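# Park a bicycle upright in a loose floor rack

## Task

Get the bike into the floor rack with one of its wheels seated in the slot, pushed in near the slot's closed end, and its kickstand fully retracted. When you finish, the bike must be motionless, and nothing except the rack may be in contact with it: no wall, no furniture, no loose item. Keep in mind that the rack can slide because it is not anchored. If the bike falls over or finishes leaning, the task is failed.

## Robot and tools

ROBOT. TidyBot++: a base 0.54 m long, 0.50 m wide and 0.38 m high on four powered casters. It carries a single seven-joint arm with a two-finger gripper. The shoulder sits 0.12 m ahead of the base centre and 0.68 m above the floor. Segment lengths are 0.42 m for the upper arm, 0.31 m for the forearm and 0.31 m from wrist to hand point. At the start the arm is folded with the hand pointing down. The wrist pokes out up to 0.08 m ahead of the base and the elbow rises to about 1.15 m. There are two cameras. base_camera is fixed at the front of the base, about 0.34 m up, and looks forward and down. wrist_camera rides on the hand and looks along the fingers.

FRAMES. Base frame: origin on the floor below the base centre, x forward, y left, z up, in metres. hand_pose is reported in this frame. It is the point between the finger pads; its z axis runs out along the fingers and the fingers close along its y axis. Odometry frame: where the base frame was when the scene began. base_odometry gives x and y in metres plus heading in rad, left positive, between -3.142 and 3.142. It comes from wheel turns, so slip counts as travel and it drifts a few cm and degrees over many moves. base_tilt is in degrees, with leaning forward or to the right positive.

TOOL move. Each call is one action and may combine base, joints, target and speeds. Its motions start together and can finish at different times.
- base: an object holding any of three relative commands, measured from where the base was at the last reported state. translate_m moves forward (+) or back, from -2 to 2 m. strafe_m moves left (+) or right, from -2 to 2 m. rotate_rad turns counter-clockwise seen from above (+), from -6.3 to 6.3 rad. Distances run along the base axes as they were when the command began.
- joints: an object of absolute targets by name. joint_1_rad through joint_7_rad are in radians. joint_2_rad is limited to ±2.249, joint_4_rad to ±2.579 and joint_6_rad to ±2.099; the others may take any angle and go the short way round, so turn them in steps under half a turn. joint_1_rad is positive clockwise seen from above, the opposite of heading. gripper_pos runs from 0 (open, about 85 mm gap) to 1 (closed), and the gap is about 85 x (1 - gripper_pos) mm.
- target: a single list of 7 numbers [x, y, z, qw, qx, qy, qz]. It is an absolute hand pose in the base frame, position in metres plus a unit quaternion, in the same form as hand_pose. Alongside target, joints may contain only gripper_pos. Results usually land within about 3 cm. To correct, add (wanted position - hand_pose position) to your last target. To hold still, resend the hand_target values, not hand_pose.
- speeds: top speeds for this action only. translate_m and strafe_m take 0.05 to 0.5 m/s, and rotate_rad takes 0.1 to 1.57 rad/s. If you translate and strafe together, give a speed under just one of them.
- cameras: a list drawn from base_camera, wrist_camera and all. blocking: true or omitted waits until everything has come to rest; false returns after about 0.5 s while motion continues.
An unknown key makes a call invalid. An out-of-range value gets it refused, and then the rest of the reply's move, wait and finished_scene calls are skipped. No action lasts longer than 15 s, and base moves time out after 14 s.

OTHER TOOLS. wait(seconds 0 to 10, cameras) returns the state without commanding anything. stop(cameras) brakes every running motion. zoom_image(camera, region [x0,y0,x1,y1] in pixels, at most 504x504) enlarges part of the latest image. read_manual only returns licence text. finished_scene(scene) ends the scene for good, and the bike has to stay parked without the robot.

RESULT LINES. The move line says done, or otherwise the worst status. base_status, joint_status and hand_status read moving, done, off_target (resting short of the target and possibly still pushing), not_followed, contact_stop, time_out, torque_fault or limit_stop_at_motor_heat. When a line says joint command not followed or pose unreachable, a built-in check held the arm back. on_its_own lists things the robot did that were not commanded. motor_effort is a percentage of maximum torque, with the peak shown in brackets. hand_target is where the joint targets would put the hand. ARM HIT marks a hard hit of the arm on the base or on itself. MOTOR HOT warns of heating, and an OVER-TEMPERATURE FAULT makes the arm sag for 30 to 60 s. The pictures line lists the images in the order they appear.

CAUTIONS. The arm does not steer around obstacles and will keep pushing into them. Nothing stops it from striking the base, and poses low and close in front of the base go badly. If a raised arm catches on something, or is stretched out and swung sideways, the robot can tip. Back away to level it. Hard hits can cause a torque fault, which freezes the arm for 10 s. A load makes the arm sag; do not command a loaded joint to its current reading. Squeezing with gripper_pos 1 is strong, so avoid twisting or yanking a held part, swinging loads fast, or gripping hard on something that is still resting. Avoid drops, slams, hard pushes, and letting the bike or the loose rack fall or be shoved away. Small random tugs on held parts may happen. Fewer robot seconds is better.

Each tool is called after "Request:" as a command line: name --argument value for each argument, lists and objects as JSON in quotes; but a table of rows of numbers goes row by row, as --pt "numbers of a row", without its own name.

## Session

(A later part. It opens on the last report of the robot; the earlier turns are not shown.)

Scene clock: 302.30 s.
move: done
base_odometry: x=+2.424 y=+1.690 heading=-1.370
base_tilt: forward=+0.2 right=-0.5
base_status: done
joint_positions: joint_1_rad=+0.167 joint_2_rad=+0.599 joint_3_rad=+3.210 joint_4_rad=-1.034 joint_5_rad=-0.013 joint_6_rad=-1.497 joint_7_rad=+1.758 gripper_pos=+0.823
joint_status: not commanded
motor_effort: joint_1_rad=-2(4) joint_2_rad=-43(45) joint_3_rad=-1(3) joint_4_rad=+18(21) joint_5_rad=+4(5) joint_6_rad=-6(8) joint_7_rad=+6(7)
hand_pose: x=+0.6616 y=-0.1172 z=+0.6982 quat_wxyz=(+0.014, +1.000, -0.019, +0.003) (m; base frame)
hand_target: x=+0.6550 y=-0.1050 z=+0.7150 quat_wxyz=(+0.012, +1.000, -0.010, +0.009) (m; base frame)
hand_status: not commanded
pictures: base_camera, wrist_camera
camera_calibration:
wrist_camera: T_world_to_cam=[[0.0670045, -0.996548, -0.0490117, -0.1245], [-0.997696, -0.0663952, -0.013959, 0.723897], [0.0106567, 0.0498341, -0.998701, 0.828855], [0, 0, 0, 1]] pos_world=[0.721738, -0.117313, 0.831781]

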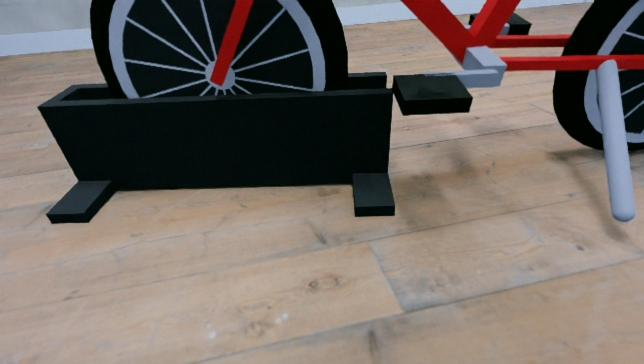

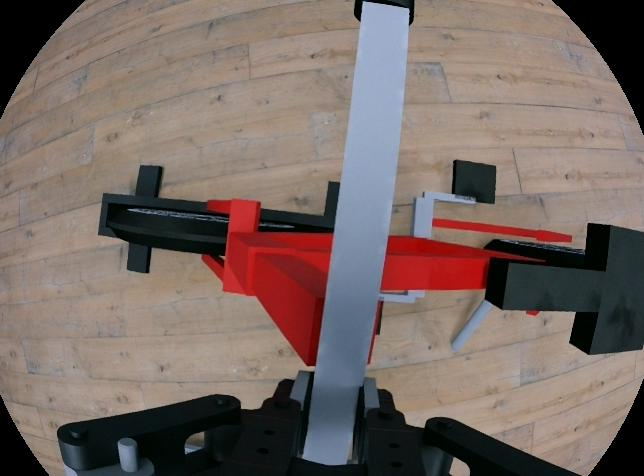

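Request:
move --base '{"translate_m": -0.025}' --speeds '{"translate_m": 0.06}'

Request:
zoom_image --camera "base_camera" --region '[460, 20, 644, 240]'

Scene clock: 304.93 s.
move: done
base_odometry: x=+2.419 y=+1.715 heading=-1.370
base_tilt: forward=+0.2 right=-0.5
base_status: done
joint_positions: joint_1_rad=+0.171 joint_2_rad=+0.602 joint_3_rad=+3.210 joint_4_rad=-1.035 joint_5_rad=-0.013 joint_6_rad=-1.494 joint_7_rad=+1.758 gripper_pos=+0.823
joint_status: not commanded
motor_effort: joint_1_rad=-3(5) joint_2_rad=-41(46) joint_3_rad=-1(3) joint_4_rad=+18(21) joint_5_rad=+4(4) joint_6_rad=-6(9) joint_7_rad=+6(6)
hand_pose: x=+0.6620 y=-0.1197 z=+0.6967 quat_wxyz=(+0.014, +1.000, -0.021, +0.003) (m; base frame)
hand_target: x=+0.6550 y=-0.1050 z=+0.7150 quat_wxyz=(+0.012, +1.000, -0.010, +0.009) (m; base frame)
hand_status: not commanded
pictures: base_camera, wrist_camera
camera_calibration:
wrist_camera: T_world_to_cam=[[0.0627674, -0.996833, -0.0488224, -0.124494], [-0.997968, -0.0621491, -0.0140817, 0.724814], [0.0110028, 0.049607, -0.998708, 0.827189], [0, 0, 0, 1]] pos_world=[0.722054, -0.120088, 0.830249]

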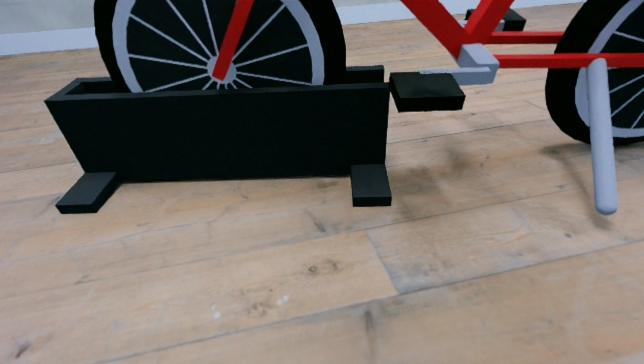

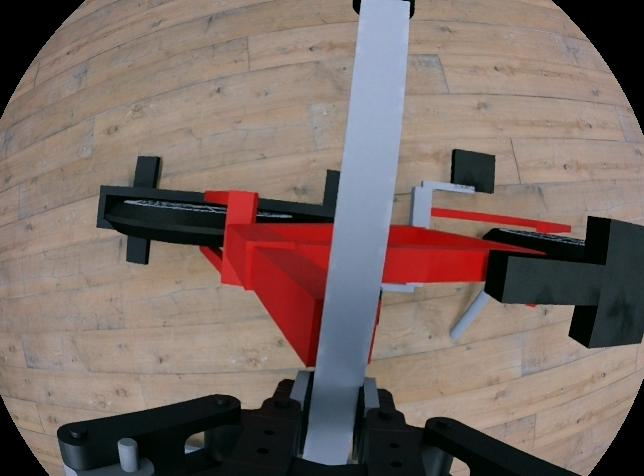

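Scaled by 2.291.

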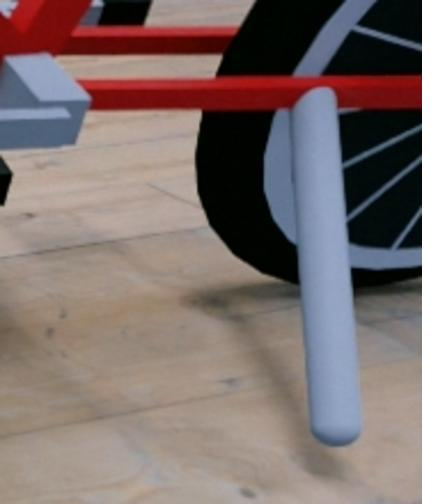

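Request:
move --base '{"translate_m": -0.025}' --speeds '{"translate_m": 0.06}'

Request:
zoom_image --camera "base_camera" --region '[460, 20, 644, 240]'

Scene clock: 306.23 s.
move: done
base_odometry: x=+2.414 y=+1.740 heading=-1.370
base_tilt: forward=+0.2 right=-0.5
base_status: done
joint_positions: joint_1_rad=+0.176 joint_2_rad=+0.605 joint_3_rad=+3.210 joint_4_rad=-1.036 joint_5_rad=-0.013 joint_6_rad=-1.492 joint_7_rad=+1.758 gripper_pos=+0.823
joint_status: not commanded
motor_effort: joint_1_rad=-4(5) joint_2_rad=-42(46) joint_3_rad=-2(4) joint_4_rad=+18(21) joint_5_rad=+2(4) joint_6_rad=-5(9) joint_7_rad=+5(5)
hand_pose: x=+0.6615 y=-0.1223 z=+0.6943 quat_wxyz=(+0.014, +1.000, -0.023, +0.002) (m; base frame)
hand_target: x=+0.6550 y=-0.1050 z=+0.7150 quat_wxyz=(+0.012, +1.000, -0.010, +0.009) (m; base frame)
hand_status: not commanded
pictures: base_camera, wrist_camera
camera_calibration:
wrist_camera: T_world_to_cam=[[0.0580349, -0.997086, -0.0495129, -0.123533], [-0.998281, -0.057554, -0.0110851, 0.722875], [0.0082031, 0.0500711, -0.998712, 0.82681], [0, 0, 0, 1]] pos_world=[0.722019, -0.122968, 0.827642]

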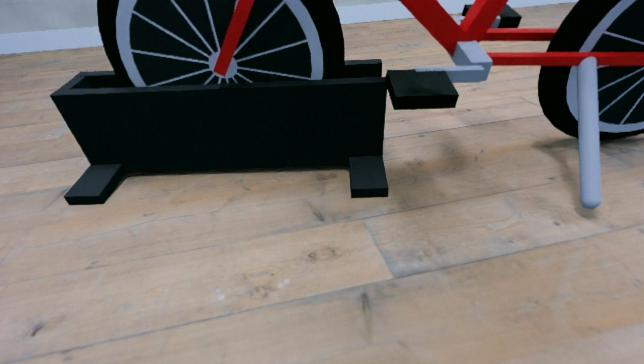

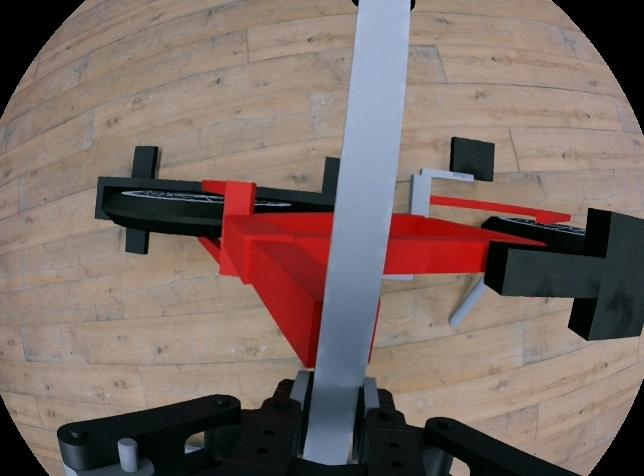

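Scaled by 2.291.

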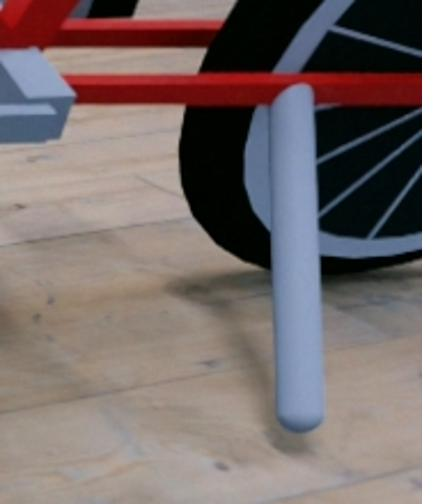

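Request:
move --joints '{"gripper_pos": 0.6}'

Request:
zoom_image --camera "base_camera" --region '[460, 20, 644, 240]'

Scene clock: 308.17 s.
move: done
base_odometry: x=+2.414 y=+1.740 heading=-1.370
base_tilt: forward=+0.2 right=-0.5
base_status: not commanded
joint_positions: joint_1_rad=+0.150 joint_2_rad=+0.563 joint_3_rad=+3.204 joint_4_rad=-1.036 joint_5_rad=-0.017 joint_6_rad=-1.497 joint_7_rad=+1.758 gripper_pos=+0.600
joint_status: all done
motor_effort: joint_1_rad=+1(5) joint_2_rad=-34(46) joint_3_rad=+0(5) joint_4_rad=+18(21) joint_5_rad=+1(9) joint_6_rad=+0(6) joint_7_rad=+1(5)
hand_pose: x=+0.6626 y=-0.1041 z=+0.7175 quat_wxyz=(+0.012, +1.000, -0.008, +0.021) (m; base frame)
hand_target: x=+0.6550 y=-0.1050 z=+0.7150 quat_wxyz=(+0.012, +1.000, -0.010, +0.009) (m; base frame)
hand_status: not commanded
pictures: base_camera, wrist_camera
camera_calibration:
wrist_camera: T_world_to_cam=[[0.0901209, -0.994777, -0.0479235, -0.126468], [-0.994933, -0.0877728, -0.0490336, 0.747117], [0.0445711, 0.0520997, -0.997647, 0.824471], [0, 0, 0, 1]] pos_world=[0.717981, -0.103186, 0.853104]

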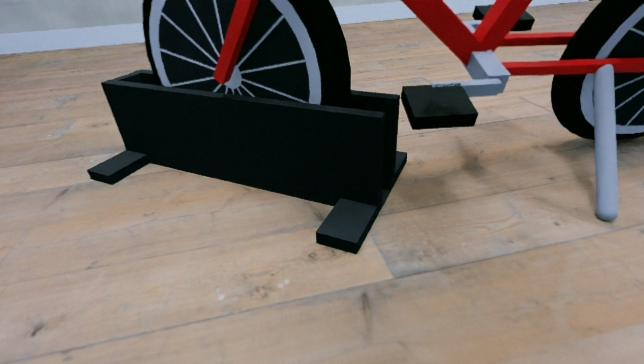

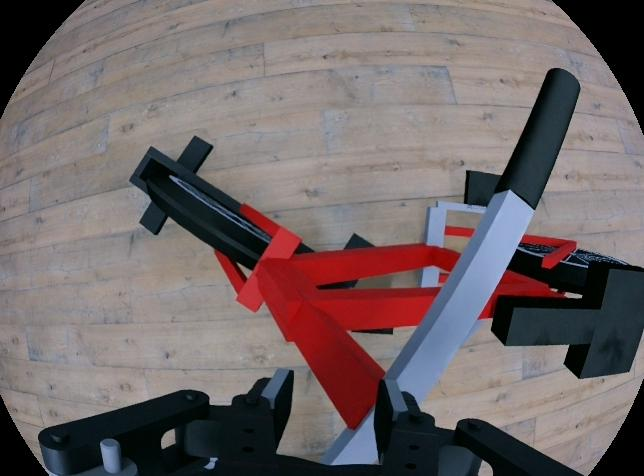

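Scaled by 2.291.

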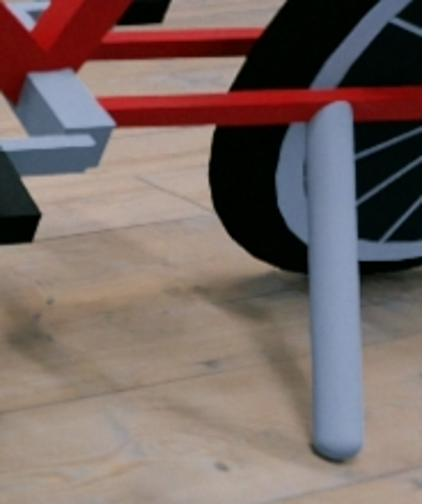

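Request:
move --joints '{"gripper_pos": 0.45}'

Request:
move --joints '{"gripper_pos": 0.2}'

Request:
zoom_image --camera "base_camera" --region '[460, 20, 644, 240]'

Scene clock: 313.20 s.
move: done
base_odometry: x=+2.414 y=+1.740 heading=-1.370
base_tilt: forward=+0.2 right=-0.5
base_status: not commanded
joint_positions: joint_1_rad=+0.150 joint_2_rad=+0.563 joint_3_rad=+3.204 joint_4_rad=-1.036 joint_5_rad=-0.017 joint_6_rad=-1.497 joint_7_rad=+1.758 gripper_pos=+0.450
joint_status: all done
motor_effort: joint_1_rad=+1(1) joint_2_rad=-35(36) joint_3_rad=+0(0) joint_4_rad=+18(19) joint_5_rad=+0(1) joint_6_rad=+0(2) joint_7_rad=+1(1)
hand_pose: x=+0.6626 y=-0.1041 z=+0.7175 quat_wxyz=(+0.012, +1.000, -0.008, +0.021) (m; base frame)
hand_target: x=+0.6550 y=-0.1050 z=+0.7150 quat_wxyz=(+0.012, +1.000, -0.010, +0.009) (m; base frame)
hand_status: not commanded
pictures: base_camera, wrist_camera
camera_calibration:
wrist_camera: T_world_to_cam=[[0.0901223, -0.994777, -0.0479165, -0.126473], [-0.994932, -0.087773, -0.0490621, 0.747136], [0.0446001, 0.0520953, -0.997646, 0.824467], [0, 0, 0, 1]] pos_world=[0.717976, -0.103185, 0.853122]

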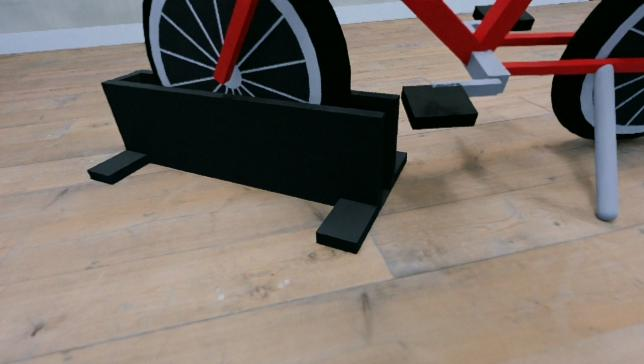

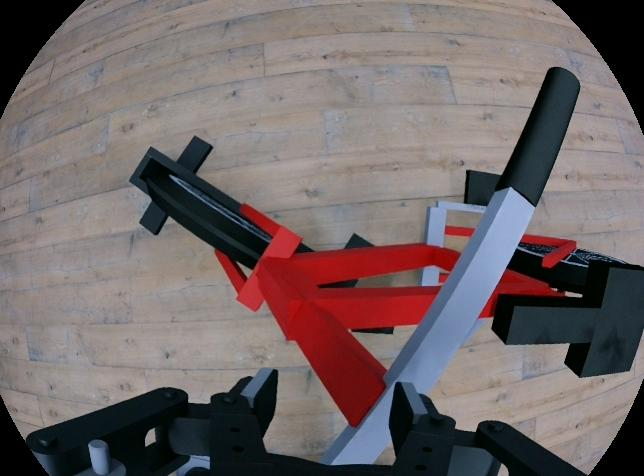

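Scene clock: 313.87 s.
move: done
base_odometry: x=+2.414 y=+1.740 heading=-1.370
base_tilt: forward=+0.2 right=-0.5
base_status: not commanded
joint_positions: joint_1_rad=+0.150 joint_2_rad=+0.563 joint_3_rad=+3.204 joint_4_rad=-1.036 joint_5_rad=-0.017 joint_6_rad=-1.497 joint_7_rad=+1.758 gripper_pos=+0.200
joint_status: all done
motor_effort: joint_1_rad=+0(1) joint_2_rad=-34(36) joint_3_rad=+0(0) joint_4_rad=+17(19) joint_5_rad=+0(2) joint_6_rad=+0(1) joint_7_rad=+1(1)
hand_pose: x=+0.6626 y=-0.1041 z=+0.7175 quat_wxyz=(+0.012, +1.000, -0.008, +0.021) (m; base frame)
hand_target: x=+0.6550 y=-0.1050 z=+0.7150 quat_wxyz=(+0.012, +1.000, -0.010, +0.009) (m; base frame)
hand_status: not commanded
pictures: base_camera, wrist_camera
camera_calibration:
wrist_camera: T_world_to_cam=[[0.0901223, -0.994777, -0.0479165, -0.126473], [-0.994932, -0.087773, -0.0490621, 0.747136], [0.0446001, 0.0520953, -0.997646, 0.824467], [0, 0, 0, 1]] pos_world=[0.717976, -0.103185, 0.853122]

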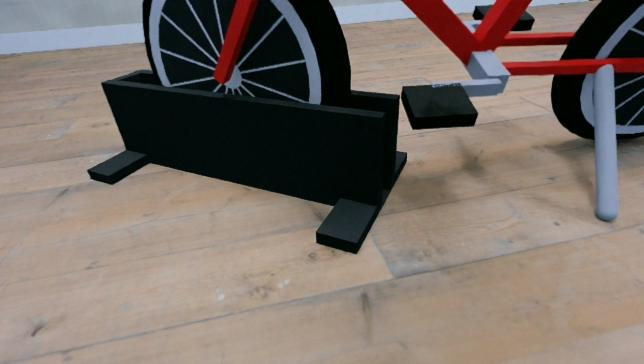

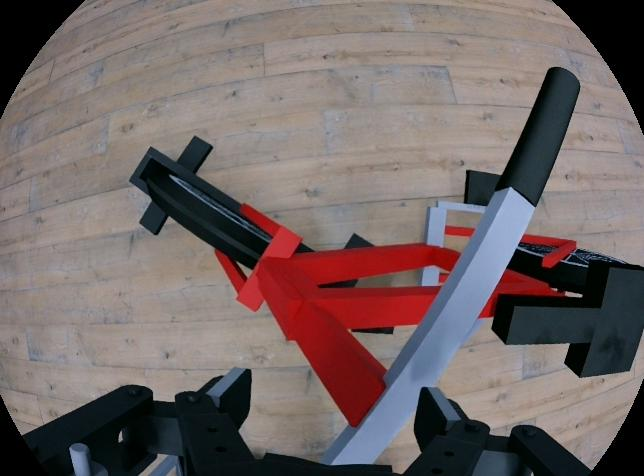

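Scaled by 2.291.

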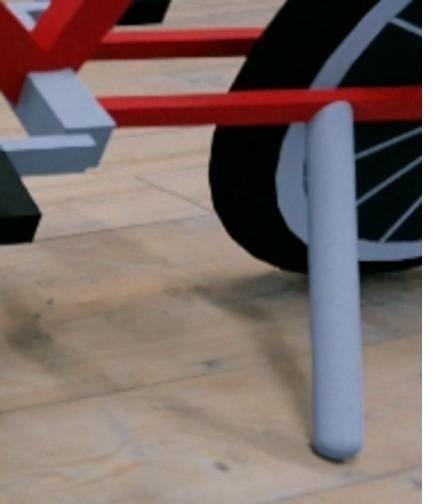

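Request:
move --target '[0.63, -0.105, 0.82, 0.0118, 0.9998, -0.01, 0.0092]'

Request:
move --base '{"translate_m": -0.35}' --cameras '["base_camera"]'

Request:
move --joints '{"joint_1_rad": 0, "joint_2_rad": -0.3, "joint_3_rad": 3.14, "joint_4_rad": -2.3, "joint_5_rad": 0, "joint_6_rad": -0.45, "joint_7_rad": 1.57}'

Scene clock: 319.00 s.
move: off_target
base_odometry: x=+2.414 y=+1.740 heading=-1.370
base_tilt: forward=+0.2 right=-0.5
base_status: not commanded
joint_positions: joint_1_rad=+0.152 joint_2_rad=+0.533 joint_3_rad=+3.204 joint_4_rad=-0.778 joint_5_rad=-0.017 joint_6_rad=-1.765 joint_7_rad=+1.758 gripper_pos=+0.200
joint_status: not commanded
motor_effort: joint_1_rad=+1(1) joint_2_rad=-34(37) joint_3_rad=+0(0) joint_4_rad=+17(19) joint_5_rad=+1(2) joint_6_rad=+1(2) joint_7_rad=+1(1)
hand_pose: x=+0.6481 y=-0.0996 z=+0.8142 quat_wxyz=(+0.014, +0.999, -0.007, +0.031) (m; base frame)
hand_target: x=+0.6300 y=-0.1050 z=+0.8200 quat_wxyz=(+0.012, +1.000, -0.010, +0.009) (m; base frame)
hand_status: off_target (0.020 m and 2.5 deg from the pose sent, 0.108 m and 1.4 deg at the start)
pictures: base_camera, wrist_camera
camera_calibration:
wrist_camera: T_world_to_cam=[[0.0934356, -0.99469, -0.043141, -0.122127], [-0.993558, -0.0903633, -0.0683838, 0.752418], [0.0641223, 0.0492526, -0.996726, 0.907634], [0, 0, 0, 1]] pos_world=[0.700783, -0.0981905, 0.950847]

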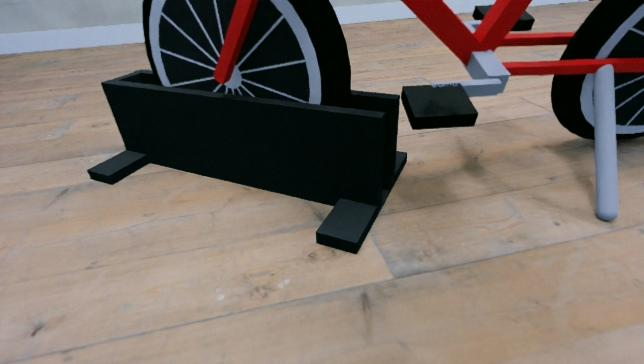

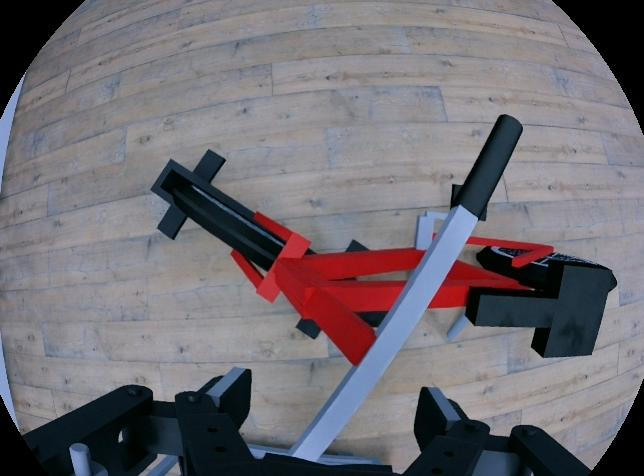

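Scene clock: 321.00 s.
move: done
base_odometry: x=+2.345 y=+2.083 heading=-1.370
base_tilt: forward=+0.2 right=-0.5
base_status: done
joint_positions: joint_1_rad=+0.156 joint_2_rad=+0.526 joint_3_rad=+3.204 joint_4_rad=-0.778 joint_5_rad=-0.017 joint_6_rad=-1.774 joint_7_rad=+1.758 gripper_pos=+0.200
joint_status: not commanded
motor_effort: joint_1_rad=+0(3) joint_2_rad=-32(37) joint_3_rad=+0(1) joint_4_rad=+18(18) joint_5_rad=+0(2) joint_6_rad=+1(2) joint_7_rad=+1(1)
hand_pose: x=+0.6443 y=-0.1008 z=+0.8180 quat_wxyz=(+0.014, +0.999, -0.009, +0.030) (m; base frame)
hand_target: x=+0.6300 y=-0.1050 z=+0.8200 quat_wxyz=(+0.012, +1.000, -0.010, +0.009) (m; base frame)
hand_status: not commanded
pictures: base_camera

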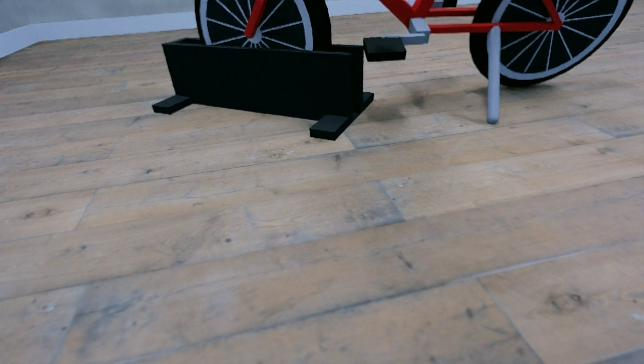

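Scene clock: 324.10 s.
move: done
base_odometry: x=+2.345 y=+2.083 heading=-1.370
base_tilt: forward=+0.2 right=-0.6
base_status: not commanded
joint_positions: joint_1_rad=+0.014 joint_2_rad=-0.287 joint_3_rad=+3.164 joint_4_rad=-2.275 joint_5_rad=-0.017 joint_6_rad=-0.510 joint_7_rad=+1.644 gripper_pos=+0.200
joint_status: all done
motor_effort: joint_1_rad=+0(2) joint_2_rad=-7(35) joint_3_rad=+0(1) joint_4_rad=+20(21) joint_5_rad=+0(2) joint_6_rad=+5(6) joint_7_rad=+1(2)
hand_pose: x=+0.4745 y=-0.0089 z=+0.7092 quat_wxyz=(+0.008, +0.949, +0.011, +0.316) (m; base frame)
hand_target: x=+0.4790 y=+0.0019 z=+0.7132 quat_wxyz=(+0.000, +0.941, +0.000, +0.339) (m; base frame)
hand_status: not commanded
pictures: base_camera, wrist_camera
camera_calibration:
wrist_camera: T_world_to_cam=[[0.144511, -0.989247, 0.0225192, -0.0909977], [-0.787712, -0.128784, -0.602432, 0.861716], [0.598854, 0.0693193, -0.797852, 0.415058], [0, 0, 0, 1]] pos_world=[0.443375, -0.00781543, 0.85233]

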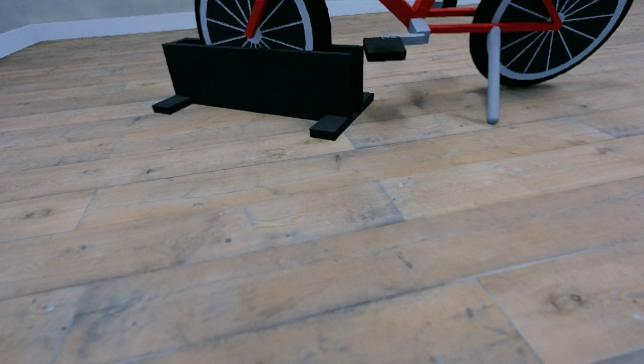

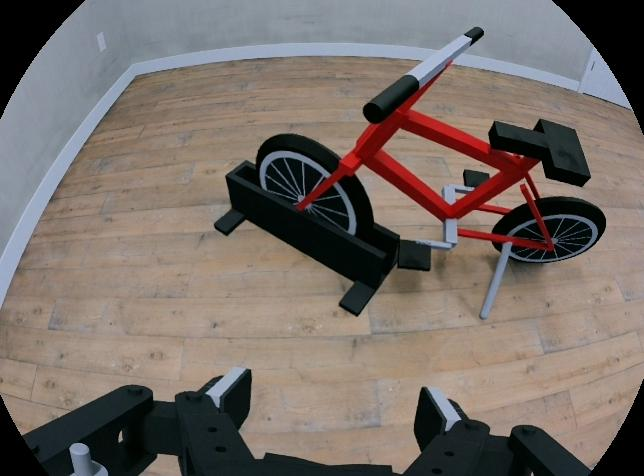

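Request:
zoom_image --camera "wrist_camera" --region '[200, 100, 440, 330]'

Request:
zoom_image --camera "base_camera" --region '[440, 0, 644, 140]'

Scaled by 2.100.

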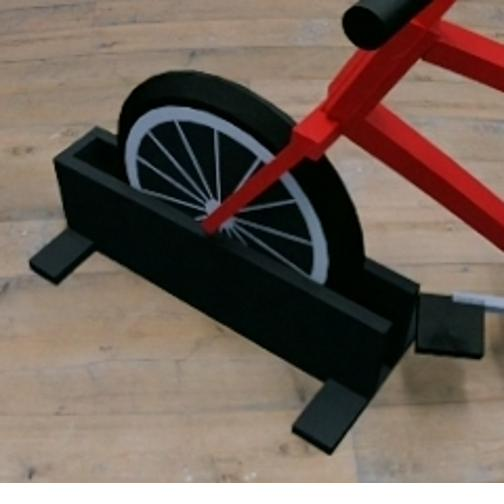

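Scaled by 2.471.

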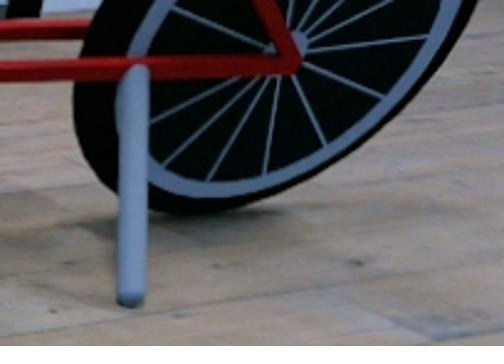

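Request:
move --base '{"translate_m": 1.065, "strafe_m": -1.38, "rotate_rad": 1.63}'

Scene clock: 331.03 s.
move: done
base_odometry: x=+1.205 y=+0.764 heading=+0.261
base_tilt: forward=+0.2 right=-0.5
base_status: done
joint_positions: joint_1_rad=+0.009 joint_2_rad=-0.297 joint_3_rad=+3.158 joint_4_rad=-2.278 joint_5_rad=-0.017 joint_6_rad=-0.503 joint_7_rad=+1.643 gripper_pos=+0.200
joint_status: not commanded
motor_effort: joint_1_rad=+0(2) joint_2_rad=-7(10) joint_3_rad=+0(1) joint_4_rad=+19(21) joint_5_rad=+2(2) joint_6_rad=+5(6) joint_7_rad=+1(1)
hand_pose: x=+0.4746 y=-0.0049 z=+0.7124 quat_wxyz=(+0.007, +0.946, +0.016, +0.323) (m; base frame)
hand_target: x=+0.4790 y=+0.0019 z=+0.7132 quat_wxyz=(+0.000, +0.941, +0.000, +0.339) (m; base frame)
hand_status: not commanded
pictures: base_camera, wrist_camera
camera_calibration:
wrist_camera: T_world_to_cam=[[0.154781, -0.987603, 0.0261471, -0.09453], [-0.778378, -0.138204, -0.612394, 0.866802], [0.608416, 0.0744344, -0.79012, 0.407234], [0, 0, 0, 1]] pos_world=[0.441564, -0.00387514, 0.85506]

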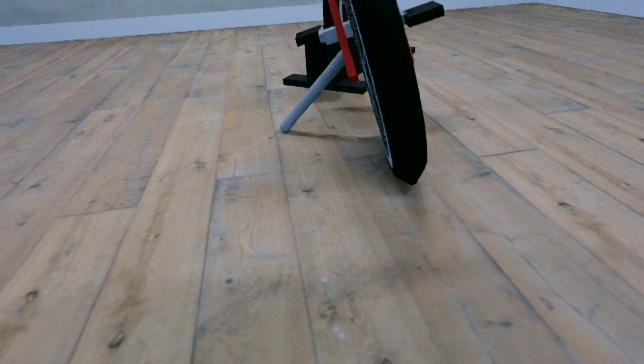

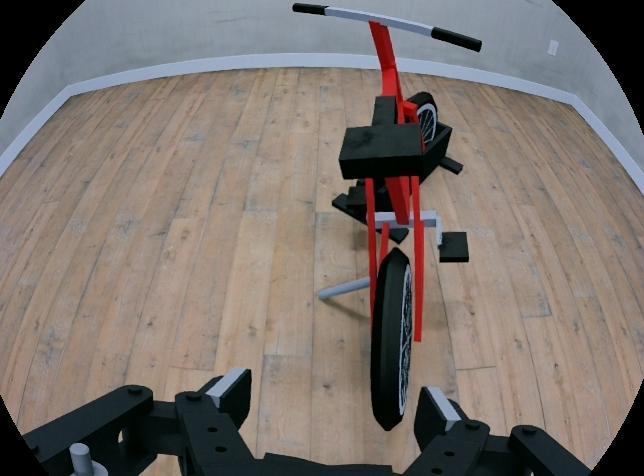

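Request:
move --base '{"translate_m": 0.2}' --joints '{"joint_1_rad": 0, "joint_2_rad": -0.3, "joint_3_rad": 3.14, "joint_4_rad": -2.3, "joint_5_rad": 0, "joint_6_rad": -0.6, "joint_7_rad": 1.57, "gripper_pos": 1.0}' --speeds '{"translate_m": 0.2}'

Scene clock: 334.37 s.
move: done
base_odometry: x=+1.398 y=+0.815 heading=+0.261
base_tilt: forward=+0.2 right=-0.5
base_status: done
joint_positions: joint_1_rad=+0.009 joint_2_rad=-0.298 joint_3_rad=+3.158 joint_4_rad=-2.286 joint_5_rad=-0.017 joint_6_rad=-0.602 joint_7_rad=+1.643 gripper_pos=+0.999
joint_status: all done
motor_effort: joint_1_rad=+1(1) joint_2_rad=-5(9) joint_3_rad=+0(1) joint_4_rad=+19(21) joint_5_rad=+1(1) joint_6_rad=+4(6) joint_7_rad=+1(2)
hand_pose: x=+0.4462 y=-0.0036 z=+0.6917 quat_wxyz=(+0.004, +0.962, +0.017, +0.272) (m; base frame)
hand_target: x=+0.4410 y=+0.0018 z=+0.6862 quat_wxyz=(+0.000, +0.964, +0.000, +0.268) (m; base frame)
hand_status: not commanded
pictures: base_camera, wrist_camera
camera_calibration:
wrist_camera: T_world_to_cam=[[0.158736, -0.9873, 0.00640078, -0.0763843], [-0.838195, -0.138183, -0.527574, 0.800224], [0.521759, 0.0783799, -0.849485, 0.487841], [0, 0, 0, 1]] pos_world=[0.428333, -0.00307349, 0.83708]

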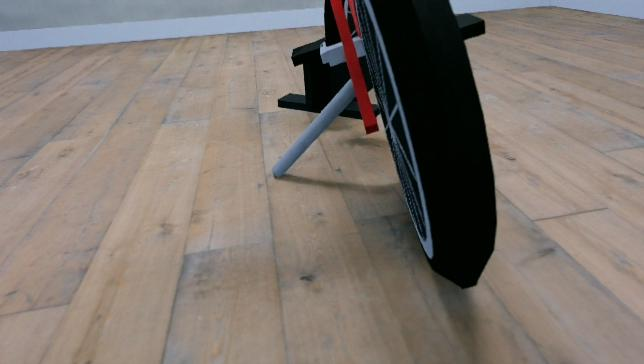

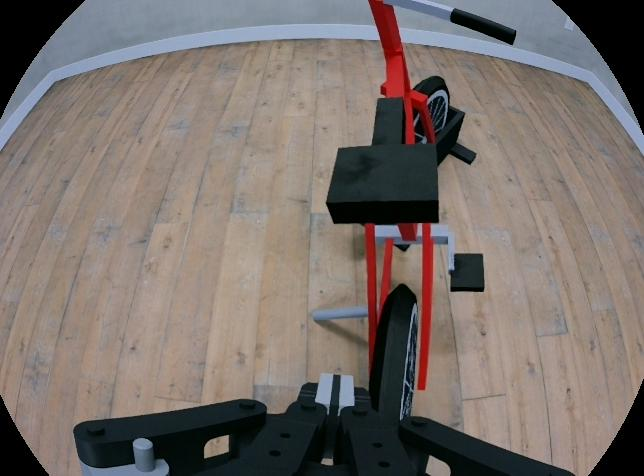

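Request:
move --base '{"translate_m": -0.2}' --cameras '[]'

Request:
move --base '{"translate_m": 1.442, "strafe_m": 0.98, "rotate_rad": -1.63}' --joints '{"gripper_pos": 0.2}'

Request:
move --target '[0.585, -0.105, 0.82, 0, 0.974, -0.225, 0]'

Scene clock: 347.83 s.
move: done
base_odometry: x=+1.205 y=+0.764 heading=+0.261
base_tilt: forward=+0.2 right=-0.5
base_status: done
joint_positions: joint_1_rad=+0.009 joint_2_rad=-0.300 joint_3_rad=+3.157 joint_4_rad=-2.286 joint_5_rad=-0.017 joint_6_rad=-0.602 joint_7_rad=+1.643 gripper_pos=+0.999
joint_status: not commanded
motor_effort: joint_1_rad=+0(1) joint_2_rad=-6(8) joint_3_rad=+0(1) joint_4_rad=+19(21) joint_5_rad=+0(1) joint_6_rad=+5(6) joint_7_rad=+1(1)
hand_pose: x=+0.4461 y=-0.0034 z=+0.6924 quat_wxyz=(+0.004, +0.962, +0.017, +0.273) (m; base frame)
hand_target: x=+0.4410 y=+0.0018 z=+0.6862 quat_wxyz=(+0.000, +0.964, +0.000, +0.268) (m; base frame)
hand_status: not commanded
pictures: none
No camera images: "cameras" was empty.

Scene clock: 352.63 s.
move: done
base_odometry: x=+2.345 y=+2.083 heading=-1.369
base_tilt: forward=+0.2 right=-0.5
base_status: done
joint_positions: joint_1_rad=+0.008 joint_2_rad=-0.300 joint_3_rad=+3.156 joint_4_rad=-2.286 joint_5_rad=-0.017 joint_6_rad=-0.602 joint_7_rad=+1.643 gripper_pos=+0.200
joint_status: all done
motor_effort: joint_1_rad=+1(1) joint_2_rad=-6(9) joint_3_rad=+0(1) joint_4_rad=+19(21) joint_5_rad=+2(2) joint_6_rad=+5(6) joint_7_rad=+1(1)
hand_pose: x=+0.4461 y=-0.0028 z=+0.6924 quat_wxyz=(+0.004, +0.962, +0.018, +0.273) (m; base frame)
hand_target: x=+0.4410 y=+0.0018 z=+0.6862 quat_wxyz=(+0.000, +0.964, +0.000, +0.268) (m; base frame)
hand_status: not commanded
pictures: base_camera, wrist_camera
camera_calibration:
wrist_camera: T_world_to_cam=[[0.161056, -0.986919, 0.00726459, -0.0772266], [-0.836719, -0.140441, -0.529319, 0.801208], [0.523415, 0.0791715, -0.848392, 0.486906], [0, 0, 0, 1]] pos_world=[0.427969, -0.00224305, 0.837742]

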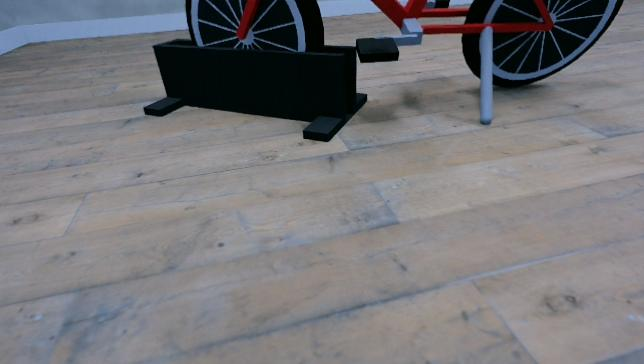

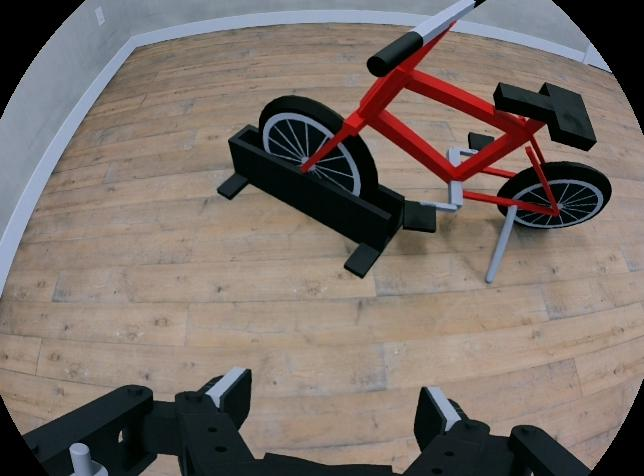

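Scene clock: 355.57 s.
move: off_target
base_odometry: x=+2.345 y=+2.083 heading=-1.369
base_tilt: forward=+0.2 right=-0.5
base_status: not commanded
joint_positions: joint_1_rad=+0.136 joint_2_rad=+0.402 joint_3_rad=+3.258 joint_4_rad=-0.968 joint_5_rad=-0.021 joint_6_rad=-1.720 joint_7_rad=+1.457 gripper_pos=+0.200
joint_status: not commanded
motor_effort: joint_1_rad=+0(1) joint_2_rad=-30(31) joint_3_rad=+0(1) joint_4_rad=+17(21) joint_5_rad=+0(2) joint_6_rad=+1(6) joint_7_rad=+1(1)
hand_pose: x=+0.5979 y=-0.1037 z=+0.8209 quat_wxyz=(+0.014, +0.984, -0.175, +0.026) (m; base frame)
hand_target: x=+0.5850 y=-0.1050 z=+0.8200 quat_wxyz=(+0.000, +0.974, -0.225, +0.000) (m; base frame)
hand_status: off_target (0.013 m and 6.8 deg from the pose sent, 0.215 m and 42.2 deg at the start)
pictures: base_camera, wrist_camera
camera_calibration:
wrist_camera: T_world_to_cam=[[-0.241434, -0.968983, -0.0527432, 0.0895813], [-0.967548, 0.244541, -0.0636405, 0.717921], [0.0745644, 0.0356666, -0.996578, 0.909912], [0, 0, 0, 1]] pos_world=[0.648404, -0.121212, 0.957212]

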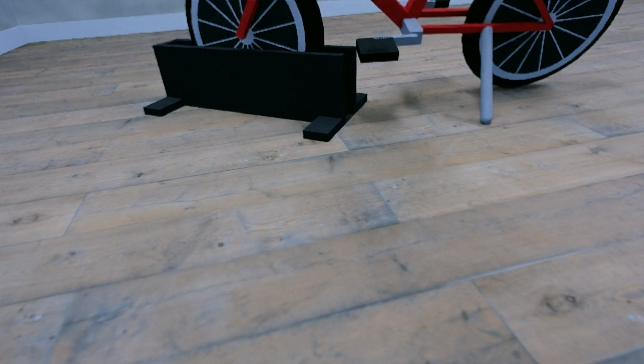

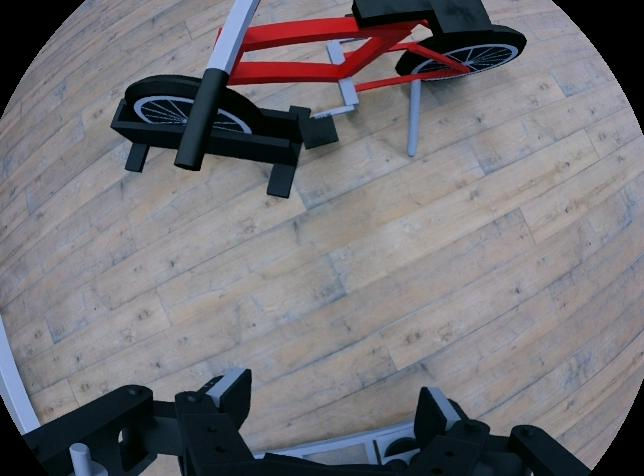

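Request:
move --base '{"translate_m": 0.34}' --speeds '{"translate_m": 0.25}' --target '[0.585, -0.105, 0.82, 0, 0.965, -0.26, 0]'

Scene clock: 358.63 s.
move: off_target
base_odometry: x=+2.413 y=+1.750 heading=-1.369
base_tilt: forward=+0.2 right=-0.5
base_status: done
joint_positions: joint_1_rad=+0.138 joint_2_rad=+0.414 joint_3_rad=+3.272 joint_4_rad=-0.966 joint_5_rad=-0.027 joint_6_rad=-1.726 joint_7_rad=+1.374 gripper_pos=+0.200
joint_status: not commanded
motor_effort: joint_1_rad=+0(1) joint_2_rad=-30(32) joint_3_rad=+1(1) joint_4_rad=+18(19) joint_5_rad=+0(2) joint_6_rad=+0(2) joint_7_rad=+1(1)
hand_pose: x=+0.5970 y=-0.1086 z=+0.8159 quat_wxyz=(+0.013, +0.975, -0.222, +0.019) (m; base frame)
hand_target: x=+0.5850 y=-0.1050 z=+0.8200 quat_wxyz=(+0.000, +0.966, -0.260, +0.000) (m; base frame)
hand_status: off_target (0.013 m and 5.2 deg from the pose sent, 0.013 m and 10.6 deg at the start)
pictures: base_camera, wrist_camera
camera_calibration:
wrist_camera: T_world_to_cam=[[-0.334715, -0.940715, -0.0549622, 0.144922], [-0.940008, 0.337408, -0.0504014, 0.700794], [0.065958, 0.0347948, -0.997216, 0.910739], [0, 0, 0, 1]] pos_world=[0.64719, -0.131813, 0.951489]

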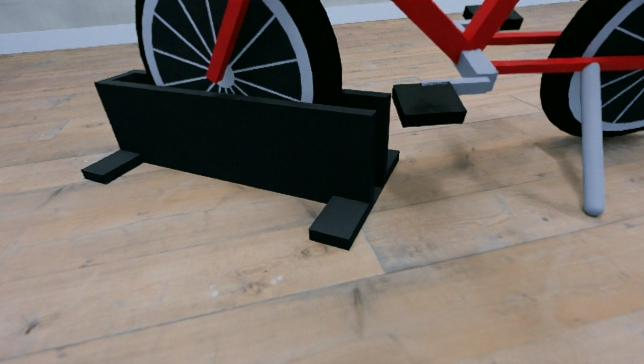

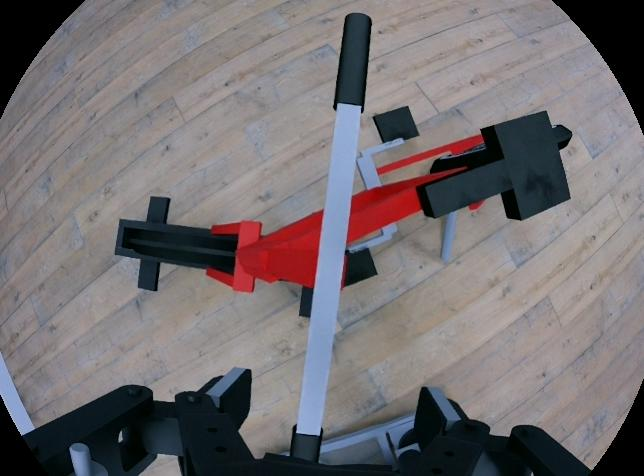

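Request:
move --target '[0.599, -0.103, 0.70, 0, 0.962, -0.273, 0]'

Scene clock: 361.30 s.
move: off_target
base_odometry: x=+2.413 y=+1.750 heading=-1.369
base_tilt: forward=+0.2 right=-0.5
base_status: not commanded
joint_positions: joint_1_rad=+0.132 joint_2_rad=+0.438 joint_3_rad=+3.273 joint_4_rad=-1.270 joint_5_rad=-0.031 joint_6_rad=-1.471 joint_7_rad=+1.362 gripper_pos=+0.200
joint_status: not commanded
motor_effort: joint_1_rad=+1(1) joint_2_rad=-30(32) joint_3_rad=+0(1) joint_4_rad=+17(19) joint_5_rad=+1(2) joint_6_rad=+0(1) joint_7_rad=+1(1)
hand_pose: x=+0.5866 y=-0.1069 z=+0.7094 quat_wxyz=(+0.012, +0.973, -0.230, -0.017) (m; base frame)
hand_target: x=+0.5990 y=-0.1030 z=+0.7000 quat_wxyz=(+0.000, +0.962, -0.273, +0.000) (m; base frame)
hand_status: off_target (0.016 m and 5.6 deg from the pose sent, 0.116 m and 6.5 deg at the start)
pictures: base_camera, wrist_camera
camera_calibration:
wrist_camera: T_world_to_cam=[[-0.354588, -0.933768, -0.0484301, 0.144916], [-0.935018, 0.353952, 0.0214137, 0.632912], [-0.00285344, 0.0528761, -0.998597, 0.848462], [0, 0, 0, 1]] pos_world=[0.645591, -0.133566, 0.840736]

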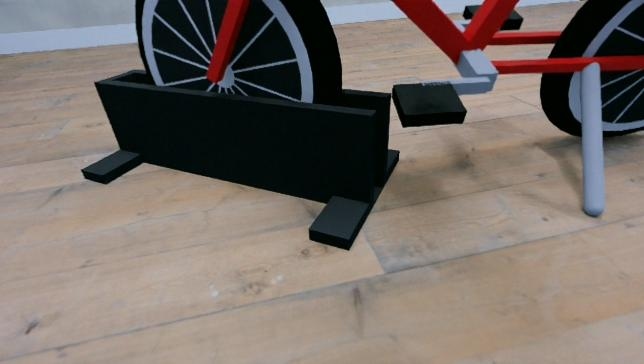

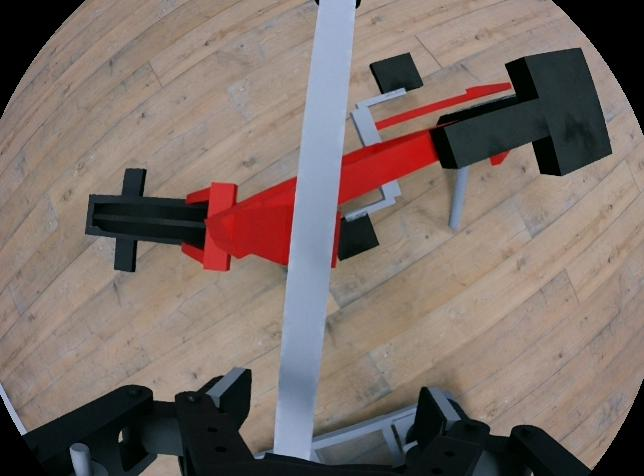

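Request:
move --target '[0.614, -0.094, 0.685, 0, 0.962, -0.273, 0.02]'

Scene clock: 364.60 s.
move: off_target
base_odometry: x=+2.413 y=+1.750 heading=-1.369
base_tilt: forward=+0.2 right=-0.5
base_status: not commanded
joint_positions: joint_1_rad=+0.102 joint_2_rad=+0.445 joint_3_rad=+3.275 joint_4_rad=-1.307 joint_5_rad=-0.034 joint_6_rad=-1.379 joint_7_rad=+1.334 gripper_pos=+0.200
joint_status: not commanded
motor_effort: joint_1_rad=+1(2) joint_2_rad=-30(32) joint_3_rad=+1(1) joint_4_rad=+18(18) joint_5_rad=+1(1) joint_6_rad=+0(1) joint_7_rad=+1(1)
hand_pose: x=+0.6048 y=-0.0972 z=+0.6945 quat_wxyz=(+0.012, +0.973, -0.230, +0.008) (m; base frame)
hand_target: x=+0.6140 y=-0.0940 z=+0.6850 quat_wxyz=(+0.000, +0.962, -0.273, +0.020) (m; base frame)
hand_status: off_target (0.014 m and 5.4 deg from the pose sent, 0.039 m and 6.7 deg at the start)
pictures: base_camera, wrist_camera
camera_calibration:
wrist_camera: T_world_to_cam=[[-0.351595, -0.934521, -0.0552307, 0.162546], [-0.935034, 0.353447, -0.0280653, 0.681149], [0.0457487, 0.0417749, -0.998079, 0.802294], [0, 0, 0, 1]] pos_world=[0.657344, -0.122363, 0.828847]

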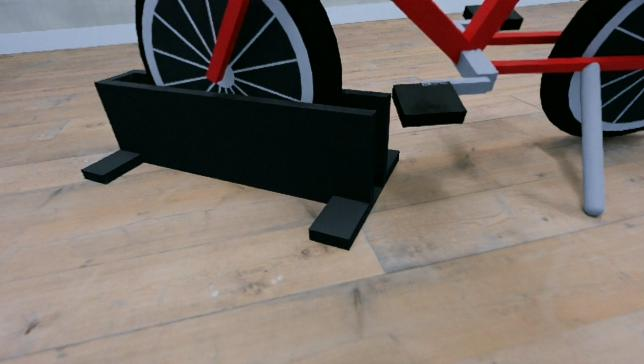

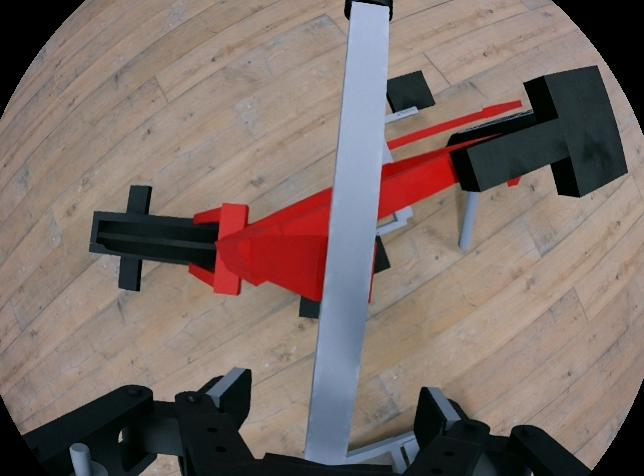

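Request:
move --joints '{"gripper_pos": 0.78}' --cameras '["wrist_camera"]'

Request:
move --joints '{"gripper_pos": 1.0}'

Scene clock: 365.87 s.
move: done
base_odometry: x=+2.413 y=+1.750 heading=-1.369
base_tilt: forward=+0.2 right=-0.5
base_status: not commanded
joint_positions: joint_1_rad=+0.102 joint_2_rad=+0.445 joint_3_rad=+3.275 joint_4_rad=-1.307 joint_5_rad=-0.034 joint_6_rad=-1.379 joint_7_rad=+1.334 gripper_pos=+0.780
joint_status: all done
motor_effort: joint_1_rad=+1(1) joint_2_rad=-31(32) joint_3_rad=+1(1) joint_4_rad=+17(18) joint_5_rad=+0(2) joint_6_rad=+1(1) joint_7_rad=+1(1)
hand_pose: x=+0.6048 y=-0.0972 z=+0.6945 quat_wxyz=(+0.012, +0.973, -0.230, +0.008) (m; base frame)
hand_target: x=+0.6140 y=-0.0940 z=+0.6850 quat_wxyz=(+0.000, +0.962, -0.273, +0.020) (m; base frame)
hand_status: not commanded
pictures: wrist_camera
camera_calibration:
wrist_camera: T_world_to_cam=[[-0.351595, -0.934521, -0.0552307, 0.162546], [-0.935034, 0.353447, -0.0280653, 0.681149], [0.0457487, 0.0417749, -0.998079, 0.802294], [0, 0, 0, 1]] pos_world=[0.657344, -0.122363, 0.828847]

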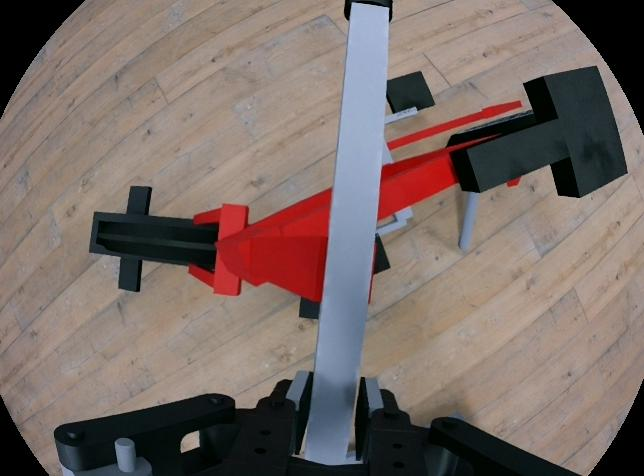

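Scene clock: 366.50 s.
move: done
base_odometry: x=+2.413 y=+1.750 heading=-1.369
base_tilt: forward=+0.2 right=-0.5
base_status: not commanded
joint_positions: joint_1_rad=+0.094 joint_2_rad=+0.445 joint_3_rad=+3.276 joint_4_rad=-1.307 joint_5_rad=-0.047 joint_6_rad=-1.374 joint_7_rad=+1.334 gripper_pos=+0.999
joint_status: all done
motor_effort: joint_1_rad=+0(3) joint_2_rad=-30(31) joint_3_rad=+1(2) joint_4_rad=+16(18) joint_5_rad=+1(3) joint_6_rad=+0(2) joint_7_rad=+1(1)
hand_pose: x=+0.6076 y=-0.0901 z=+0.6945 quat_wxyz=(+0.006, +0.974, -0.228, +0.010) (m; base frame)
hand_target: x=+0.6140 y=-0.0940 z=+0.6850 quat_wxyz=(+0.000, +0.962, -0.273, +0.020) (m; base frame)
hand_status: not commanded
pictures: base_camera, wrist_camera
camera_calibration:
wrist_camera: T_world_to_cam=[[-0.346443, -0.935609, -0.0679161, 0.175773], [-0.936604, 0.34904, -0.0307118, 0.683703], [0.0524397, 0.0529706, -0.997218, 0.798186], [0, 0, 0, 1]] pos_world=[0.659398, -0.116466, 0.828902]

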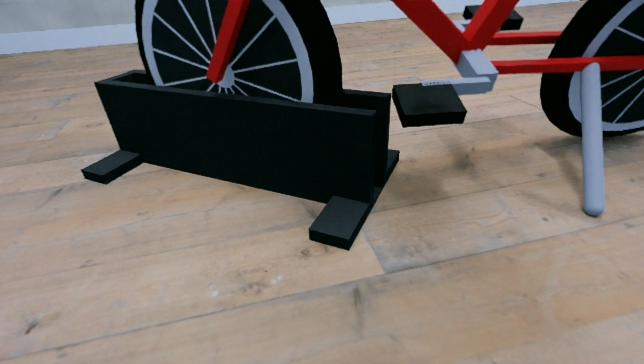

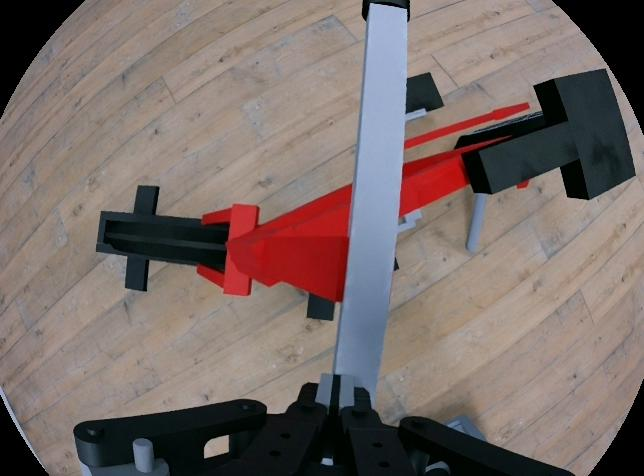

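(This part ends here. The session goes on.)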